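# Fit two printed parts on jig pins, or call

## Task

The customer is waiting. Set the two loose printed parts onto their matching pins in the jig, arranged the way the drawing shows. If the kit turns out to be one that must not be assembled, do not assemble it: keep a closed gripper pressed on the blue CALL button for about one second, and leave the kit's parts untouched where they lie.

## Robot and tools

Robot: two arms, left_arm and right_arm, each with six revolute joints and a parallel gripper. Whenever numbers are listed per joint (in calls and in results), the order is always: shoulder (joint2), elbow (joint3), waist (joint1), wrist pitch (joint4), wrist yaw (joint5), wrist roll (joint6). Stated ranges in rad: shoulder 0.000 to 3.142, elbow 0.000 to 3.019, waist -2.880 to 2.880, wrist pitch -1.693 to 1.571, wrist yaw -1.571 to 1.571, wrist roll -2.094 to 2.094. A real end may sit up to 0.084 rad either side of these.

Frames: the scene frame has its origin at table height, halfway between the nominal arm bases; +x points out over the table, +z up, and left_arm is on the +y side (image left/right does not follow arm names). Base positions in the scene frame: left_arm (-0.002, +0.290, +0.024) m, right_arm (+0.046, -0.252, 0) m, each turned only slightly about z. Gripper positions, quaternions, targets and wrist-camera poses in results are in that arm's own base frame; fixed cameras and the table use the scene frame. Reported hand positions can be a few cm off, more at long reach. The gripper's fingers point along its +z and open along its y; end_effector_position is between the pads, about 1 cm short of the tips.

The row: every motion command uses rows of 14 numbers, each in [-1, 1], one list covering both arms: left_arm's six joint numbers in the order above, then left_arm's opening, then the same seven for right_arm. Joint numbers are offsets, not poses: they are measured from the Joint targets as they stood when the action or move began (not from the previous row), and they are scaled so 1.0 equals 2.811 rad for shoulder and waist, 2.53 for elbow, 2.575 for wrist pitch, 8.12 for wrist yaw, 9.528 for wrist roll. So a 0 keeps a joint at its current target, and sending the same offset again moves it further. The opening is absolute: +1 fully open, -1 closed. Always fill in both arms; to leave a gripper alone, resend its current command (0 is a real command, half-open).

execute_actions(actions, cameras): actions is a list of actions; each action is up to 15 rows at 1/30 s per row (0.5 s), and a short table repeats its last row. An action whose targets go more than 0.084 rad beyond a joint range is rejected for both arms; a malformed action, or a bad first action, rejects the whole call. Images arrive only with an empty actions list or when cameras names them (["all"] for all, [] for none).

move(target, speed, blend, opening_speed, grip_force, blocking, cameras): target is one 14-number row or a list of up to 15 rows; every row is an offset from the same starting Joint targets. All joints travel together, so the hand follows a curve and nothing is avoided. speed is the top rad/s of the joint with the most travel (0.01 to 12.57, default 0.5), one value or one per target. blend (rad) rounds corners of a list; 0 stops at each point. opening_speed (per second on the -1..+1 scale, at least 0.2) ramps the fingers; use it for gentle grasps. grip_force is newtons per pad, 10 to 50, per arm or shared; it persists, and lower values close slowly. blocking=false returns after about 0.5 s while the move continues. The result adds a move: line such as done, off_target (resting more than 0.035 rad from target), moving, held or fault, and limits=held if steps were withheld. done does not prove contact or no contact.

wait(seconds 0 to 10): holds last commands; an active move continues. stop(): brakes a running move. zoom_image(camera, region [x0,y0,x1,y1] pixels, at most 504 by 504) enlarges part of the latest image of cam_high, cam_low, cam_over, cam_left_wrist or cam_right_wrist (all 672x504). read_manual(section "licences") gives licence text only. finished_scene(scene 1) ends the scene permanently; the result must hold without the robot.

Results: Joint positions and Joint velocities per arm (rad, rad/s, then pad gap in m; 0.094 fully open); Joint targets, which are what the next offsets count from; Tool commands; grip_measured (opening on the command scale, reads up to 2.5 mm wide when empty, and narrower than a squeezed part); grip_effort_nm (motor effort, negative closing, not pad force, never returns fully to zero); Joint torques (positive toward larger angle; numbers 2 and 4 wrap at ±28 N m); step readings for action calls. "joint sent to its limit" means a joint hit its end; "joint command not followed" means the clearance check altered targets. Per step, each target stays within a lead of its measured angle, and if targets would move the gripper more than 110 mm all that arm's targets are scaled back, so large moves need several actions.

Cautions: nothing may fall off the table or be left off it. Avoid drops, releasing moving parts, fast impacts and hard pushes; slow down near contact and do not aim far past it. Any contact or gripper closing between the two arms can fail the scene. An arm blocked by something keeps pushing: command its targets back past its measured positions. Holding loads, stretching out or pushing on something heats motors; MOTOR HOT warns, and an OVER-TEMPERATURE FAULT drops that arm for 30 to 60 s or more. Time keeps running while you think.

Each tool is called after "Emit:" by a JSON object that holds its "op" and its "data".

## Session

Emit:
{"op": "execute_actions", "data": {"actions": [], "cameras": ["all"]}}

Scene clock: 0.00 s.
left_arm: end_effector_position=(+0.6948, +0.0339, +0.3604) grip_measured=+1.000 grip_effort_nm=n/a end_effector_quat_wxyz=(+0.506, +0.554, +0.615, -0.243) | right_arm: end_effector_position=(+0.8892, -0.1232, +0.3455) grip_measured=+1.000 grip_effort_nm=n/a end_effector_quat_wxyz=(+0.608, -0.057, +0.790, -0.048)
Joint names: [shoulder, elbow, waist, wrist pitch, wrist yaw, wrist roll]
Joint positions: left_arm=[2.075 2.252 0.282 -1.486 1.177 1.575 0.094] | right_arm=[2.121 2.1 -0.167 -0.241 -0.155 -0.192 0.094]
Joint velocities: within noise
Joint torques (N m): no reading
Heat: left arm: hottest elbow 33 °C; right arm: hottest waist 36 °C.
Joint targets: left_arm=[2.078 2.276 0.282 -1.484 1.177 1.575] | right_arm=[2.134 2.122 -0.167 -0.238 -0.155 -0.192]
Tool commands: left_gripper/opening=+1.0 right_gripper/opening=+1.0

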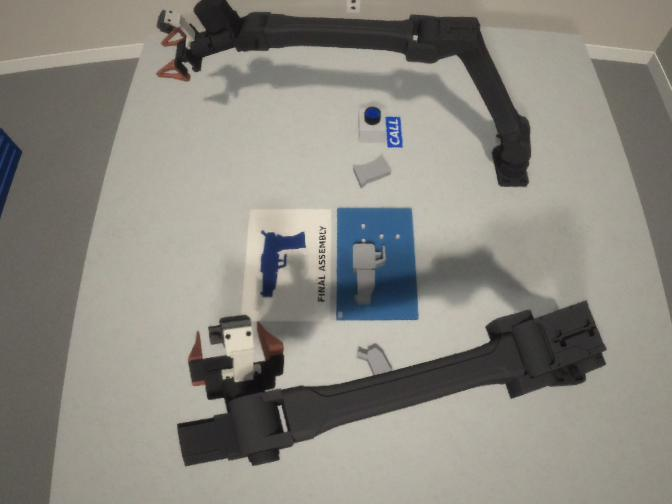

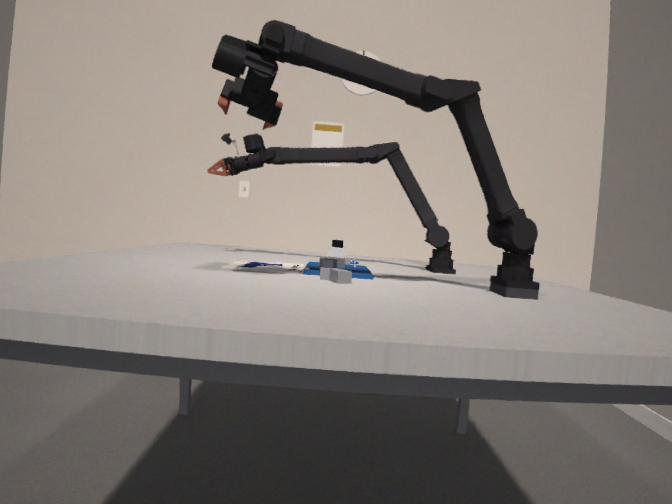

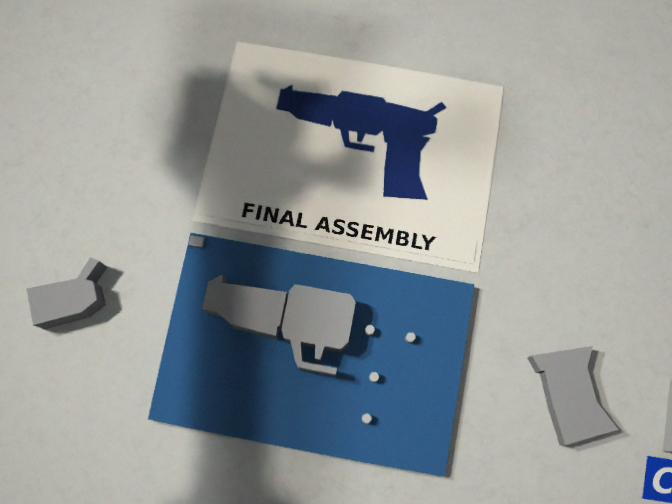

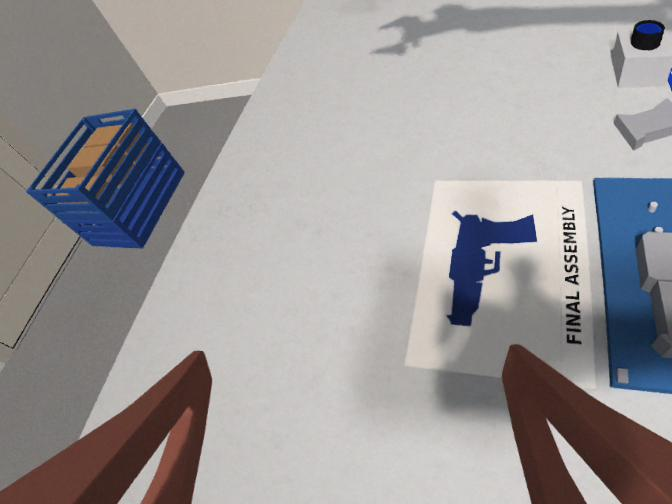

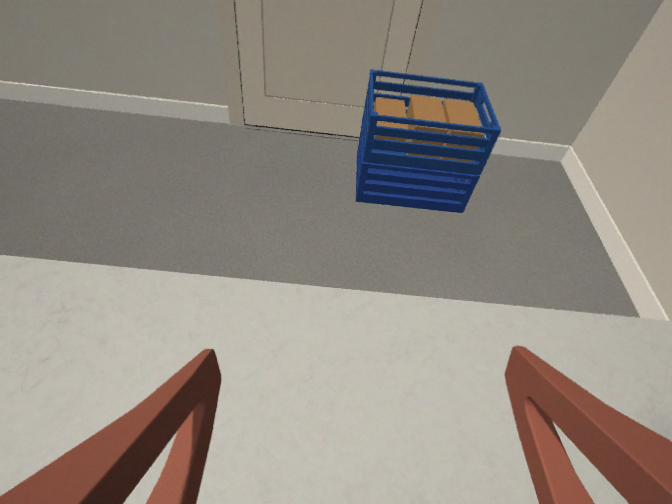

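Emit:
{"op": "zoom_image", "data": {"camera": "cam_over", "region": [140, 30, 510, 290]}}

Emit:
{"op": "zoom_image", "data": {"camera": "cam_over", "region": [0, 220, 504, 504]}}

Emit:
{"op": "zoom_image", "data": {"camera": "cam_high", "region": [300, 80, 460, 200]}}

Emit:
{"op": "zoom_image", "data": {"camera": "cam_low", "region": [280, 210, 400, 300]}}

Scaled by 1.362.

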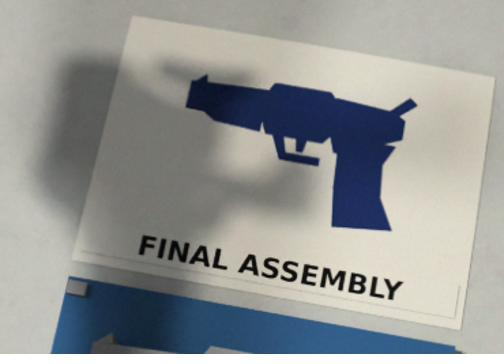

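Scaled by 1.000.

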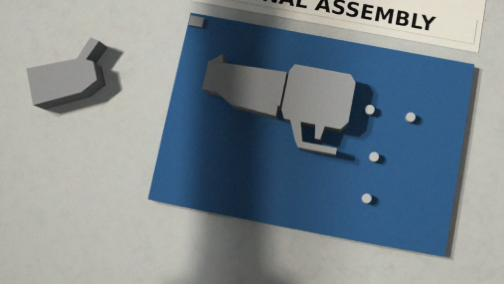

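Scaled by 3.150.

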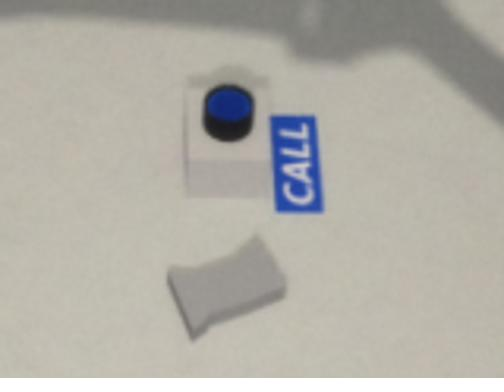

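Scaled by 4.200.

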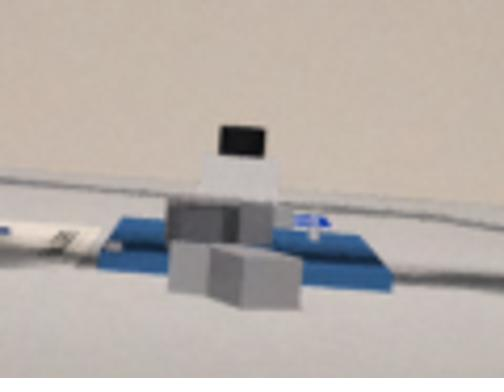

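Emit:
{"op": "move", "data": {"target": [0,0,0,0,0,0,1, -0.2433,-0.3960,-0.0615,-0.3895,0.0191,0.02015,-1], "speed": 1.0, "opening_speed": 1.2, "cameras": ["cam_right_wrist", "cam_high", "cam_low"]}}

Scene clock: 107.67 s.
left_arm: end_effector_position=(+0.6948, +0.0339, +0.3604) grip_measured=+1.000 grip_effort_nm=0.00 end_effector_quat_wxyz=(+0.506, +0.554, +0.615, -0.243) | right_arm: end_effector_position=(+0.3851, -0.1314, +0.1396) grip_measured=-0.979 grip_effort_nm=-0.97 end_effector_quat_wxyz=(+0.001, +0.158, +0.987, +0.001)
Joint names: [shoulder, elbow, waist, wrist pitch, wrist yaw, wrist roll]
Joint positions: left_arm=[2.075 2.252 0.282 -1.486 1.177 1.575 0.094] | right_arm=[1.457 1.119 -0.329 -1.231 -0.002 -0.012 0.001]
Joint torques (N m): left_arm=[-19.78 12.52 1.67 0.8 0.65 0.04] | right_arm=[-13.8 8.65 -1.61 -0.18 0.11 0.15]
Heat: left arm: hottest elbow 46 °C; right arm: hottest shoulder 46 °C.
Joint targets: left_arm=[2.078 2.276 0.282 -1.484 1.177 1.575] | right_arm=[1.450 1.120 -0.340 -1.241 0.000 0.000]
move: done
camera_calibration:
cam_right_wrist: T_world_to_cam=[[-0.328605, -0.944358, -0.0144015, 0.0118202], [-0.806304, 0.272561, 0.524961, 0.313153], [-0.491825, 0.184117, -0.851005, 0.452309], [0, 0, 0, 1]] pos_world=[0.478838, -0.157469, 0.220695]
Images, in order (width x height): cam_high 672x504, cam_low 672x504, cam_right_wrist 672x504.

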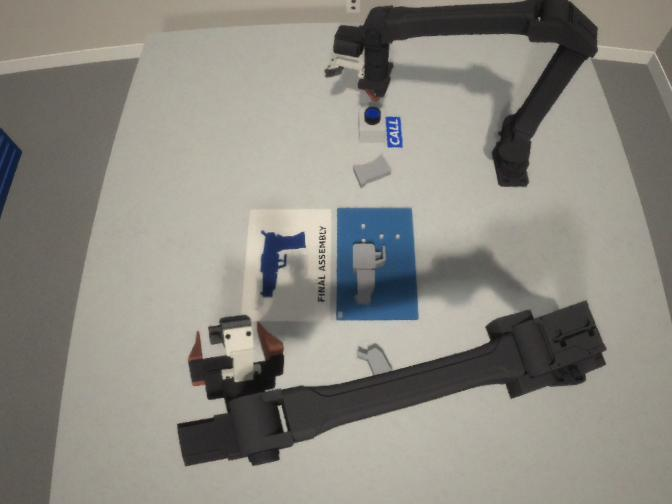

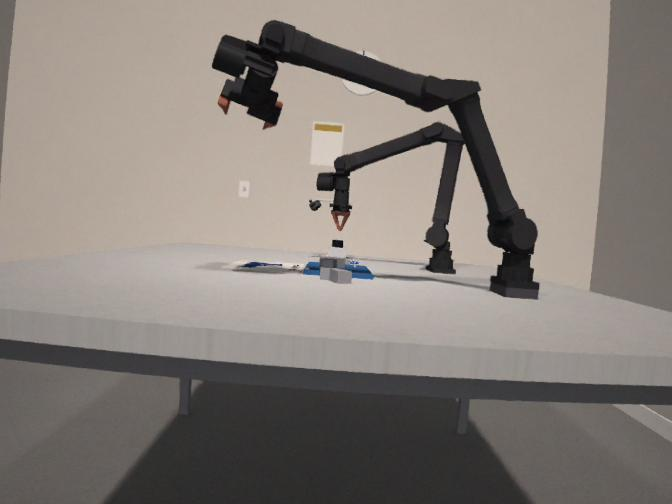

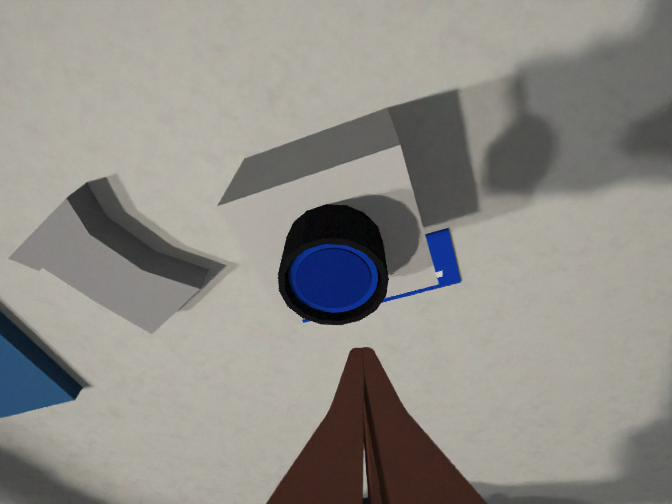

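Emit:
{"op": "zoom_image", "data": {"camera": "cam_low", "region": [300, 200, 380, 280]}}

Emit:
{"op": "zoom_image", "data": {"camera": "cam_right_wrist", "region": [240, 190, 430, 380]}}

Scaled by 6.300.

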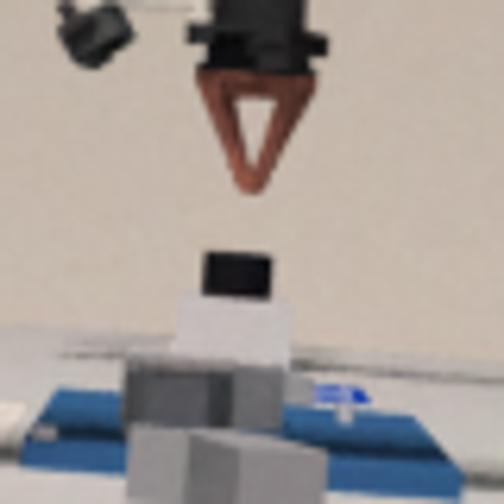

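Scaled by 2.653.

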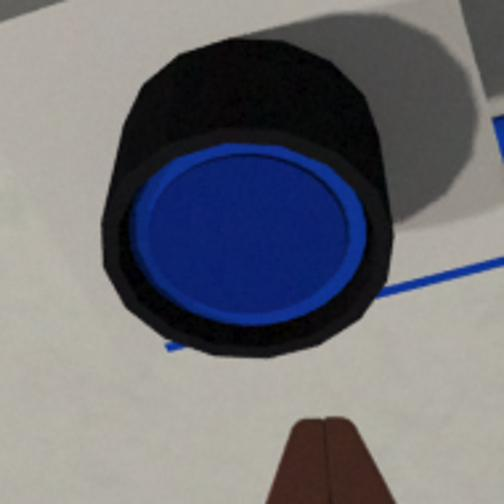

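Emit:
{"op": "move", "data": {"target": [0,0,0,0,0,0,1, 0.01387,-0.0154,0.01423,0.0330,0,0,-1], "speed": 0.2, "cameras": ["cam_low", "cam_right_wrist"]}}

Emit:
{"op": "zoom_image", "data": {"camera": "cam_low", "region": [310, 210, 370, 270]}}

Emit:
{"op": "zoom_image", "data": {"camera": "cam_right_wrist", "region": [240, 210, 440, 410]}}

Scene clock: 170.00 s.
left_arm: end_effector_position=(+0.6948, +0.0339, +0.3604) grip_measured=+1.000 grip_effort_nm=0.00 end_effector_quat_wxyz=(+0.506, +0.554, +0.615, -0.243) | right_arm: end_effector_position=(+0.3908, -0.1264, +0.1268) grip_measured=-0.980 grip_effort_nm=-1.07 end_effector_quat_wxyz=(+0.014, +0.150, +0.989, -0.001)
Joint names: [shoulder, elbow, waist, wrist pitch, wrist yaw, wrist roll]
Joint positions: left_arm=[2.075 2.252 0.282 -1.486 1.177 1.575 0.094] | right_arm=[1.462 1.088 -0.312 -1.169 -0.002 -0.011 0.001]
Joint torques (N m): left_arm=[-19.72 12.41 2.32 0.75 0.61 0.04] | right_arm=[-10.34 7.77 0.03 1.02 0.13 0.14]
Heat: left arm: hottest elbow 47 °C; right arm: hottest elbow 38 °C.
Joint targets: left_arm=[2.078 2.276 0.282 -1.484 1.177 1.575] | right_arm=[1.489 1.081 -0.300 -1.156 0.000 0.000]
move: done
camera_calibration:
cam_right_wrist: T_world_to_cam=[[-0.313416, -0.949503, -0.0146558, 0.0115997], [-0.823488, 0.26407, 0.502131, 0.331586], [-0.472904, 0.169445, -0.864668, 0.435675], [0, 0, 0, 1]] pos_world=[0.482725, -0.15037, 0.210384]
Images, in order (width x height): cam_low 672x504, cam_right_wrist 672x504.

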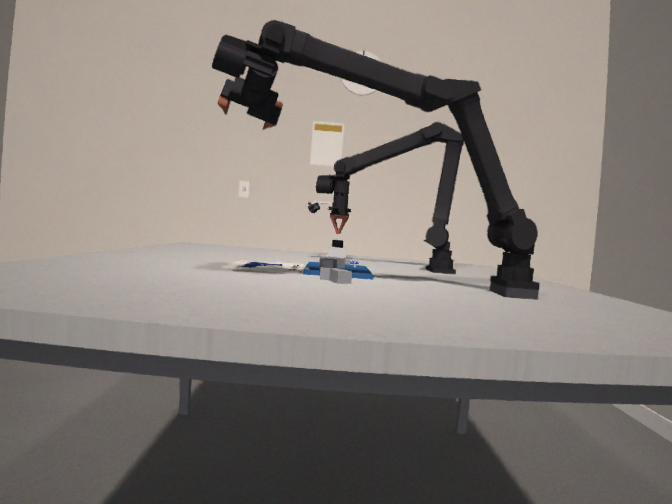

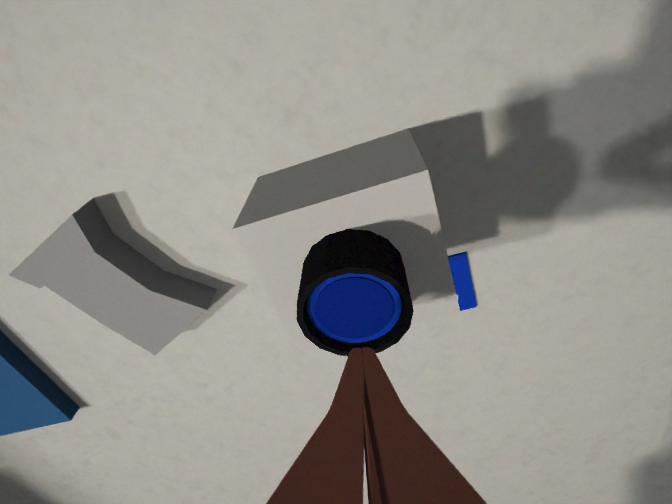

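Scaled by 8.400.

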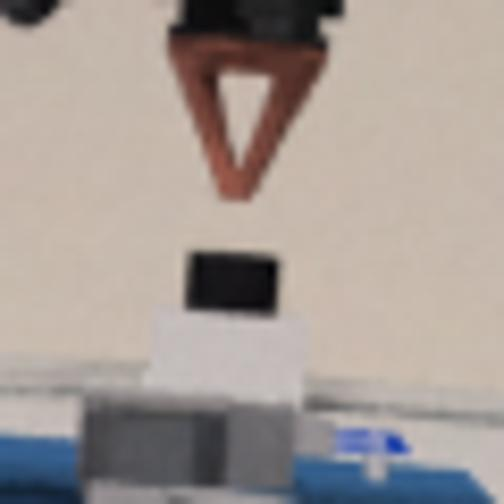

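Scaled by 2.520.

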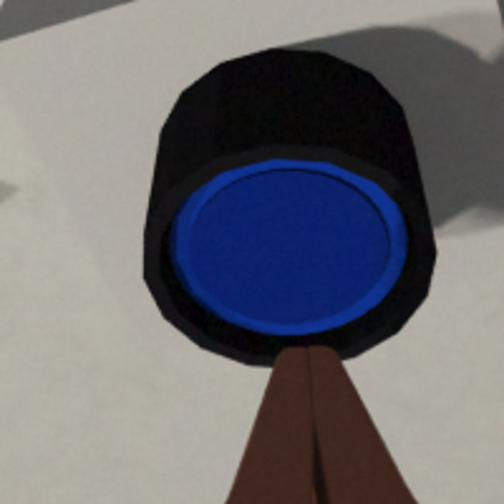

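Emit:
{"op": "move", "data": {"target": [0,0,0,0,0,0,1, 0.0185,-0.01779,0,0.02757,0,0,-1], "speed": 0.08, "cameras": ["cam_low", "cam_right_wrist"]}}

Emit:
{"op": "zoom_image", "data": {"camera": "cam_low", "region": [310, 210, 370, 270]}}

Emit:
{"op": "zoom_image", "data": {"camera": "cam_right_wrist", "region": [240, 240, 480, 480]}}

Scene clock: 196.90 s.
left_arm: end_effector_position=(+0.6948, +0.0339, +0.3604) grip_measured=+1.000 grip_effort_nm=0.00 end_effector_quat_wxyz=(+0.506, +0.554, +0.615, -0.243) | right_arm: end_effector_position=(+0.3906, -0.1263, +0.0963) grip_measured=-0.980 grip_effort_nm=-1.07 end_effector_quat_wxyz=(+0.006, +0.150, +0.989, +0.000)
Joint names: [shoulder, elbow, waist, wrist pitch, wrist yaw, wrist roll]
Joint positions: left_arm=[2.075 2.252 0.282 -1.486 1.177 1.575 0.094] | right_arm=[1.506 1.048 -0.312 -1.102 -0.002 -0.011 0.001]
Joint torques (N m): left_arm=[-20.78 12.38 2.61 0.87 0.62 0.05] | right_arm=[-10.58 7.19 -0.21 1.13 0.11 0.19]
Heat: left arm: hottest elbow 48 °C; right arm: hottest elbow 38 °C.
Joint targets: left_arm=[2.078 2.276 0.282 -1.484 1.177 1.575] | right_arm=[1.541 1.036 -0.300 -1.085 0.000 0.000]
move: done
camera_calibration:
cam_right_wrist: T_world_to_cam=[[-0.31366, -0.949424, -0.0145438, 0.0112995], [-0.815552, 0.261526, 0.516216, 0.341953], [-0.486304, 0.173778, -0.856335, 0.414146], [0, 0, 0, 1]] pos_world=[0.483826, -0.150671, 0.178291]
Images, in order (width x height): cam_low 672x504, cam_right_wrist 672x504.

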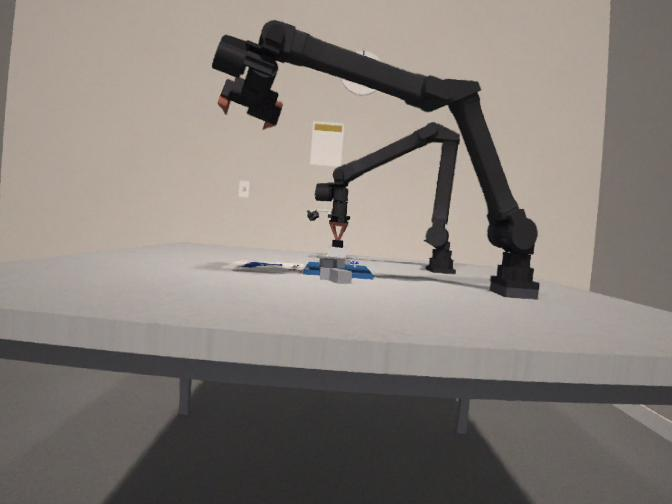

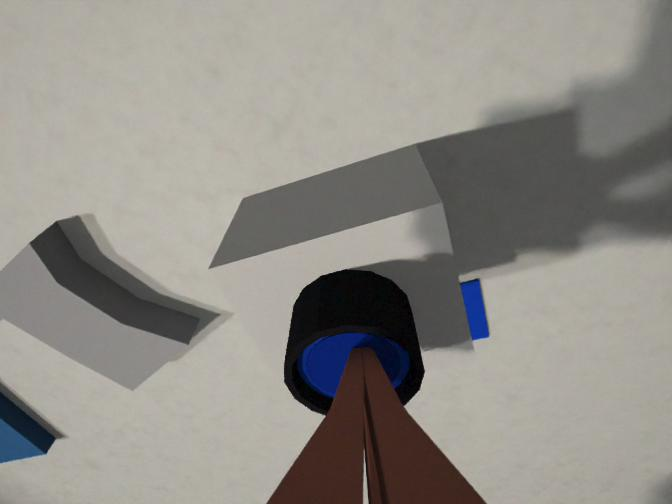

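Scaled by 8.400.

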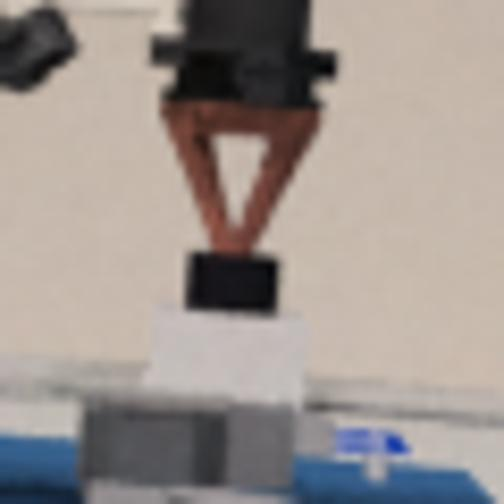

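Scaled by 2.100.

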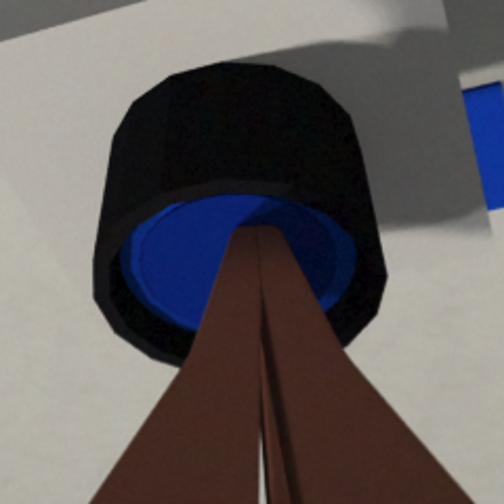

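Emit:
{"op": "move", "data": {"target": [0,0,0,0,0,0,1, 0.0057,-0.0071,0.0018,0.0120,0,0,-1], "speed": 0.06, "cameras": ["cam_low", "cam_right_wrist"]}}

Emit:
{"op": "zoom_image", "data": {"camera": "cam_low", "region": [310, 210, 370, 270]}}

Emit:
{"op": "zoom_image", "data": {"camera": "cam_right_wrist", "region": [240, 240, 480, 480]}}

Scene clock: 214.13 s.
left_arm: end_effector_position=(+0.6948, +0.0339, +0.3604) grip_measured=+1.000 grip_effort_nm=0.00 end_effector_quat_wxyz=(+0.506, +0.554, +0.615, -0.243) | right_arm: end_effector_position=(+0.3924, -0.1257, +0.0927) grip_measured=-0.980 grip_effort_nm=-1.07 end_effector_quat_wxyz=(+0.012, +0.149, +0.989, -0.001)
Joint names: [shoulder, elbow, waist, wrist pitch, wrist yaw, wrist roll]
Joint positions: left_arm=[2.075 2.252 0.282 -1.486 1.177 1.575 0.094] | right_arm=[1.506 1.038 -0.31 -1.078 -0.002 -0.011 0.001]
Joint torques (N m): left_arm=[-20.07 12.63 2.26 0.75 0.66 0.02] | right_arm=[-8.82 6.42 0.09 1.5 0.11 0.16]
Heat: left arm: hottest elbow 48 °C; right arm: hottest elbow 38 °C.
Joint targets: left_arm=[2.078 2.276 0.282 -1.484 1.177 1.575] | right_arm=[1.557 1.018 -0.295 -1.054 0.000 0.000]
move: off_target (right_arm); right_arm: the shoulder is farthest, 0.051 rad from its target
camera_calibration:
cam_right_wrist: T_world_to_cam=[[-0.310977, -0.950305, -0.014604, 0.0112336], [-0.822754, 0.261481, 0.504682, 0.348992], [-0.475784, 0.16896, -0.863182, 0.407738], [0, 0, 0, 1]] pos_world=[0.484623, -0.149471, 0.175985]
Images, in order (width x height): cam_low 672x504, cam_right_wrist 672x504.

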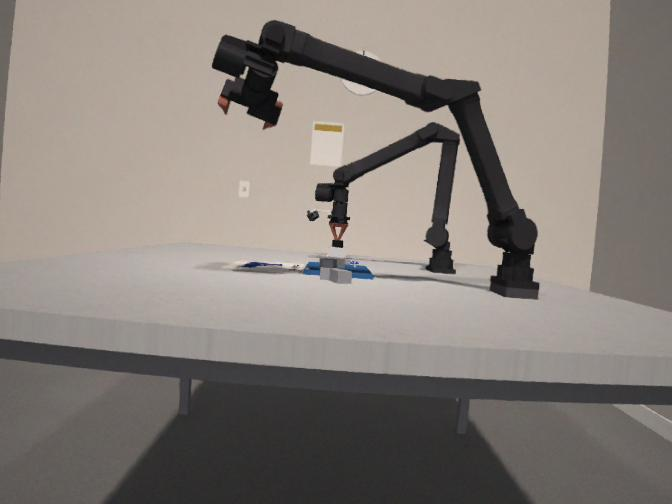

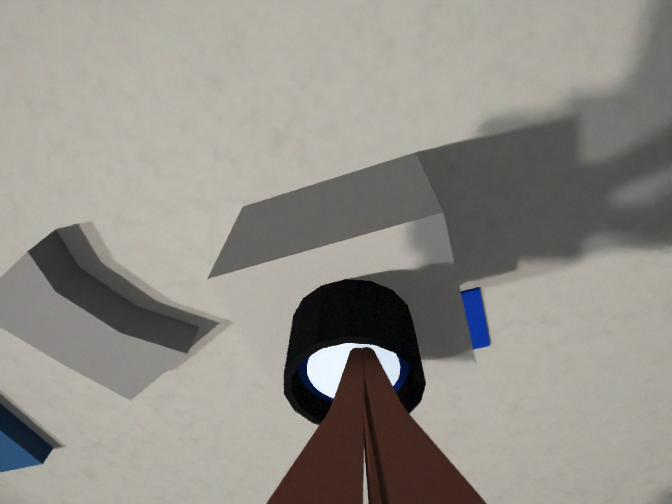

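Scaled by 8.400.

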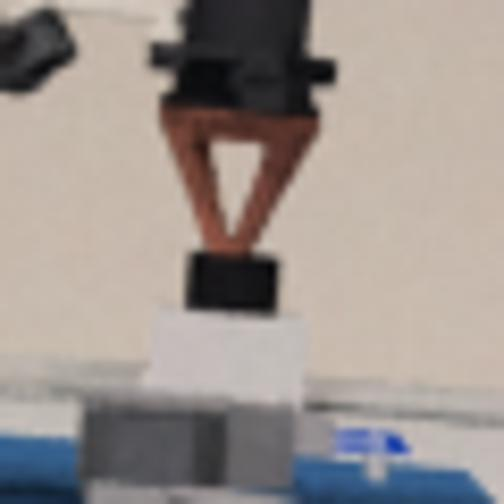

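Scaled by 2.100.

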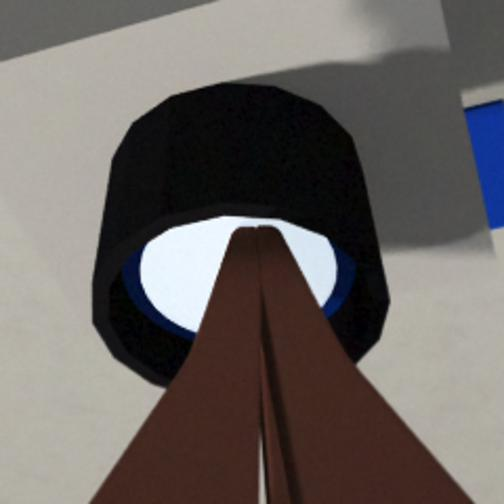

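Emit:
{"op": "wait", "data": {"seconds": 1.0, "cameras": ["cam_right_wrist"]}}

Emit:
{"op": "move", "data": {"target": [0,0,0,0,0,0,1, -0.03629,0.03043,0,-0.0489,0,0,-1], "speed": 0.15, "cameras": ["cam_right_wrist", "cam_over"]}}

Scene clock: 222.23 s.
left_arm: end_effector_position=(+0.6948, +0.0339, +0.3604) grip_measured=+1.000 grip_effort_nm=0.00 end_effector_quat_wxyz=(+0.506, +0.554, +0.615, -0.243) | right_arm: end_effector_position=(+0.3924, -0.1257, +0.0927) grip_measured=-0.980 grip_effort_nm=-1.07 end_effector_quat_wxyz=(+0.012, +0.149, +0.989, -0.001)
Joint names: [shoulder, elbow, waist, wrist pitch, wrist yaw, wrist roll]
Joint positions: left_arm=[2.075 2.252 0.282 -1.486 1.177 1.575 0.094] | right_arm=[1.506 1.038 -0.31 -1.078 -0.002 -0.011 0.001]
Joint torques (N m): left_arm=[-21.01 12.51 1.85 0.76 0.62 0.03] | right_arm=[-9 6.31 -0.26 1.51 0.14 0.13]
Heat: left arm: hottest elbow 48 °C; right arm: hottest elbow 37 °C.
Joint targets: left_arm=[2.078 2.276 0.282 -1.484 1.177 1.575] | right_arm=[1.557 1.018 -0.295 -1.054 0.000 0.000]
Tool commands: left_gripper/opening=+1.0 right_gripper/opening=-1.0
wait: 1.00 s; at rest from the start
camera_calibration:
cam_right_wrist: T_world_to_cam=[[-0.310977, -0.950305, -0.014604, 0.0112336], [-0.822754, 0.261481, 0.504682, 0.348992], [-0.475784, 0.16896, -0.863182, 0.407738], [0, 0, 0, 1]] pos_world=[0.484623, -0.149471, 0.175985]
Images, in order (width x height): cam_right_wrist 672x504.

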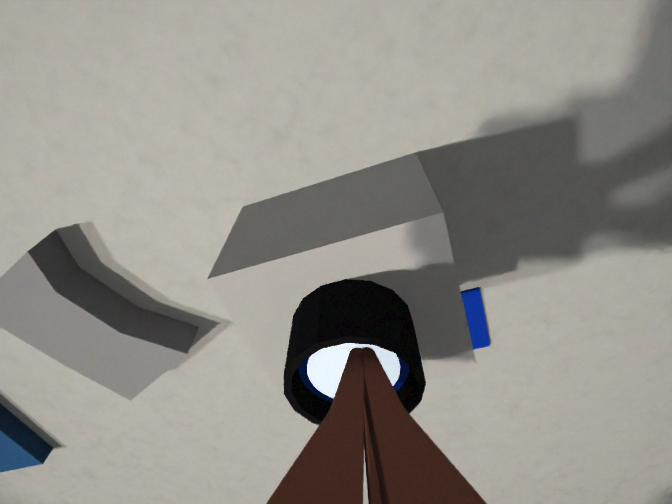

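Scene clock: 223.53 s.
left_arm: end_effector_position=(+0.6948, +0.0339, +0.3604) grip_measured=+1.000 grip_effort_nm=0.00 end_effector_quat_wxyz=(+0.506, +0.554, +0.615, -0.243) | right_arm: end_effector_position=(+0.3798, -0.1214, +0.1150) grip_measured=-0.980 grip_effort_nm=-1.07 end_effector_quat_wxyz=(-0.002, +0.148, +0.989, +0.001)
Joint names: [shoulder, elbow, waist, wrist pitch, wrist yaw, wrist roll]
Joint positions: left_arm=[2.075 2.252 0.282 -1.486 1.177 1.575 0.094] | right_arm=[1.464 1.057 -0.309 -1.168 -0.002 -0.011 0.001]
Joint torques (N m): left_arm=[-20.37 12.82 2.26 0.83 0.65 0.03] | right_arm=[-12.92 11.41 0.21 -0.2 0.07 0.19]
Heat: left arm: hottest elbow 48 °C; right arm: hottest elbow 37 °C.
Joint targets: left_arm=[2.078 2.276 0.282 -1.484 1.177 1.575] | right_arm=[1.455 1.095 -0.295 -1.180 0.000 0.000]
move: off_target (right_arm); right_arm: the elbow is farthest, 0.038 rad from its target
camera_calibration:
cam_right_wrist: T_world_to_cam=[[-0.310588, -0.950436, -0.0143919, 0.0115879], [-0.808641, 0.256233, 0.529569, 0.317328], [-0.499634, 0.176116, -0.848145, 0.428556], [0, 0, 0, 1]] pos_world=[0.474325, -0.145772, 0.195597]
Images, in order (width x height): cam_over 672x504, cam_right_wrist 672x504.

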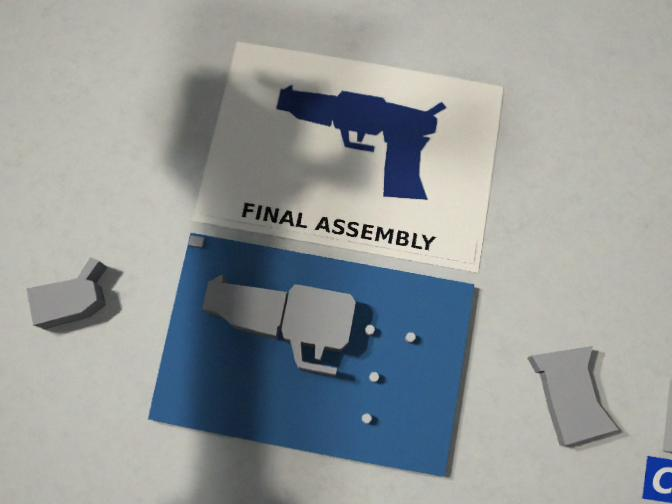

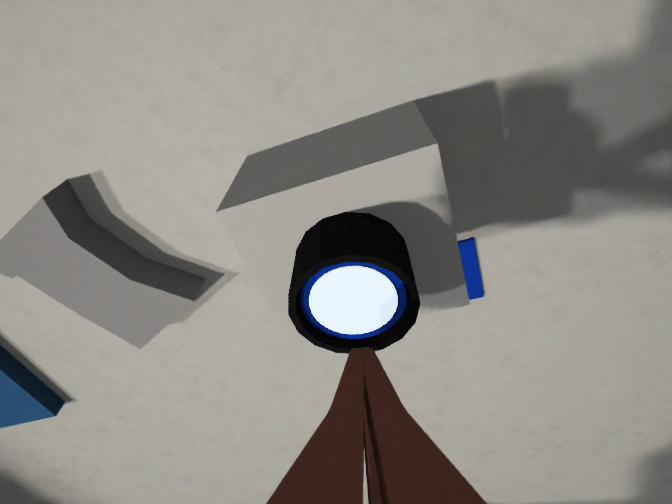

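Emit:
{"op": "finished_scene", "data": {"scene": 1}}

The scene is finished: the task was done.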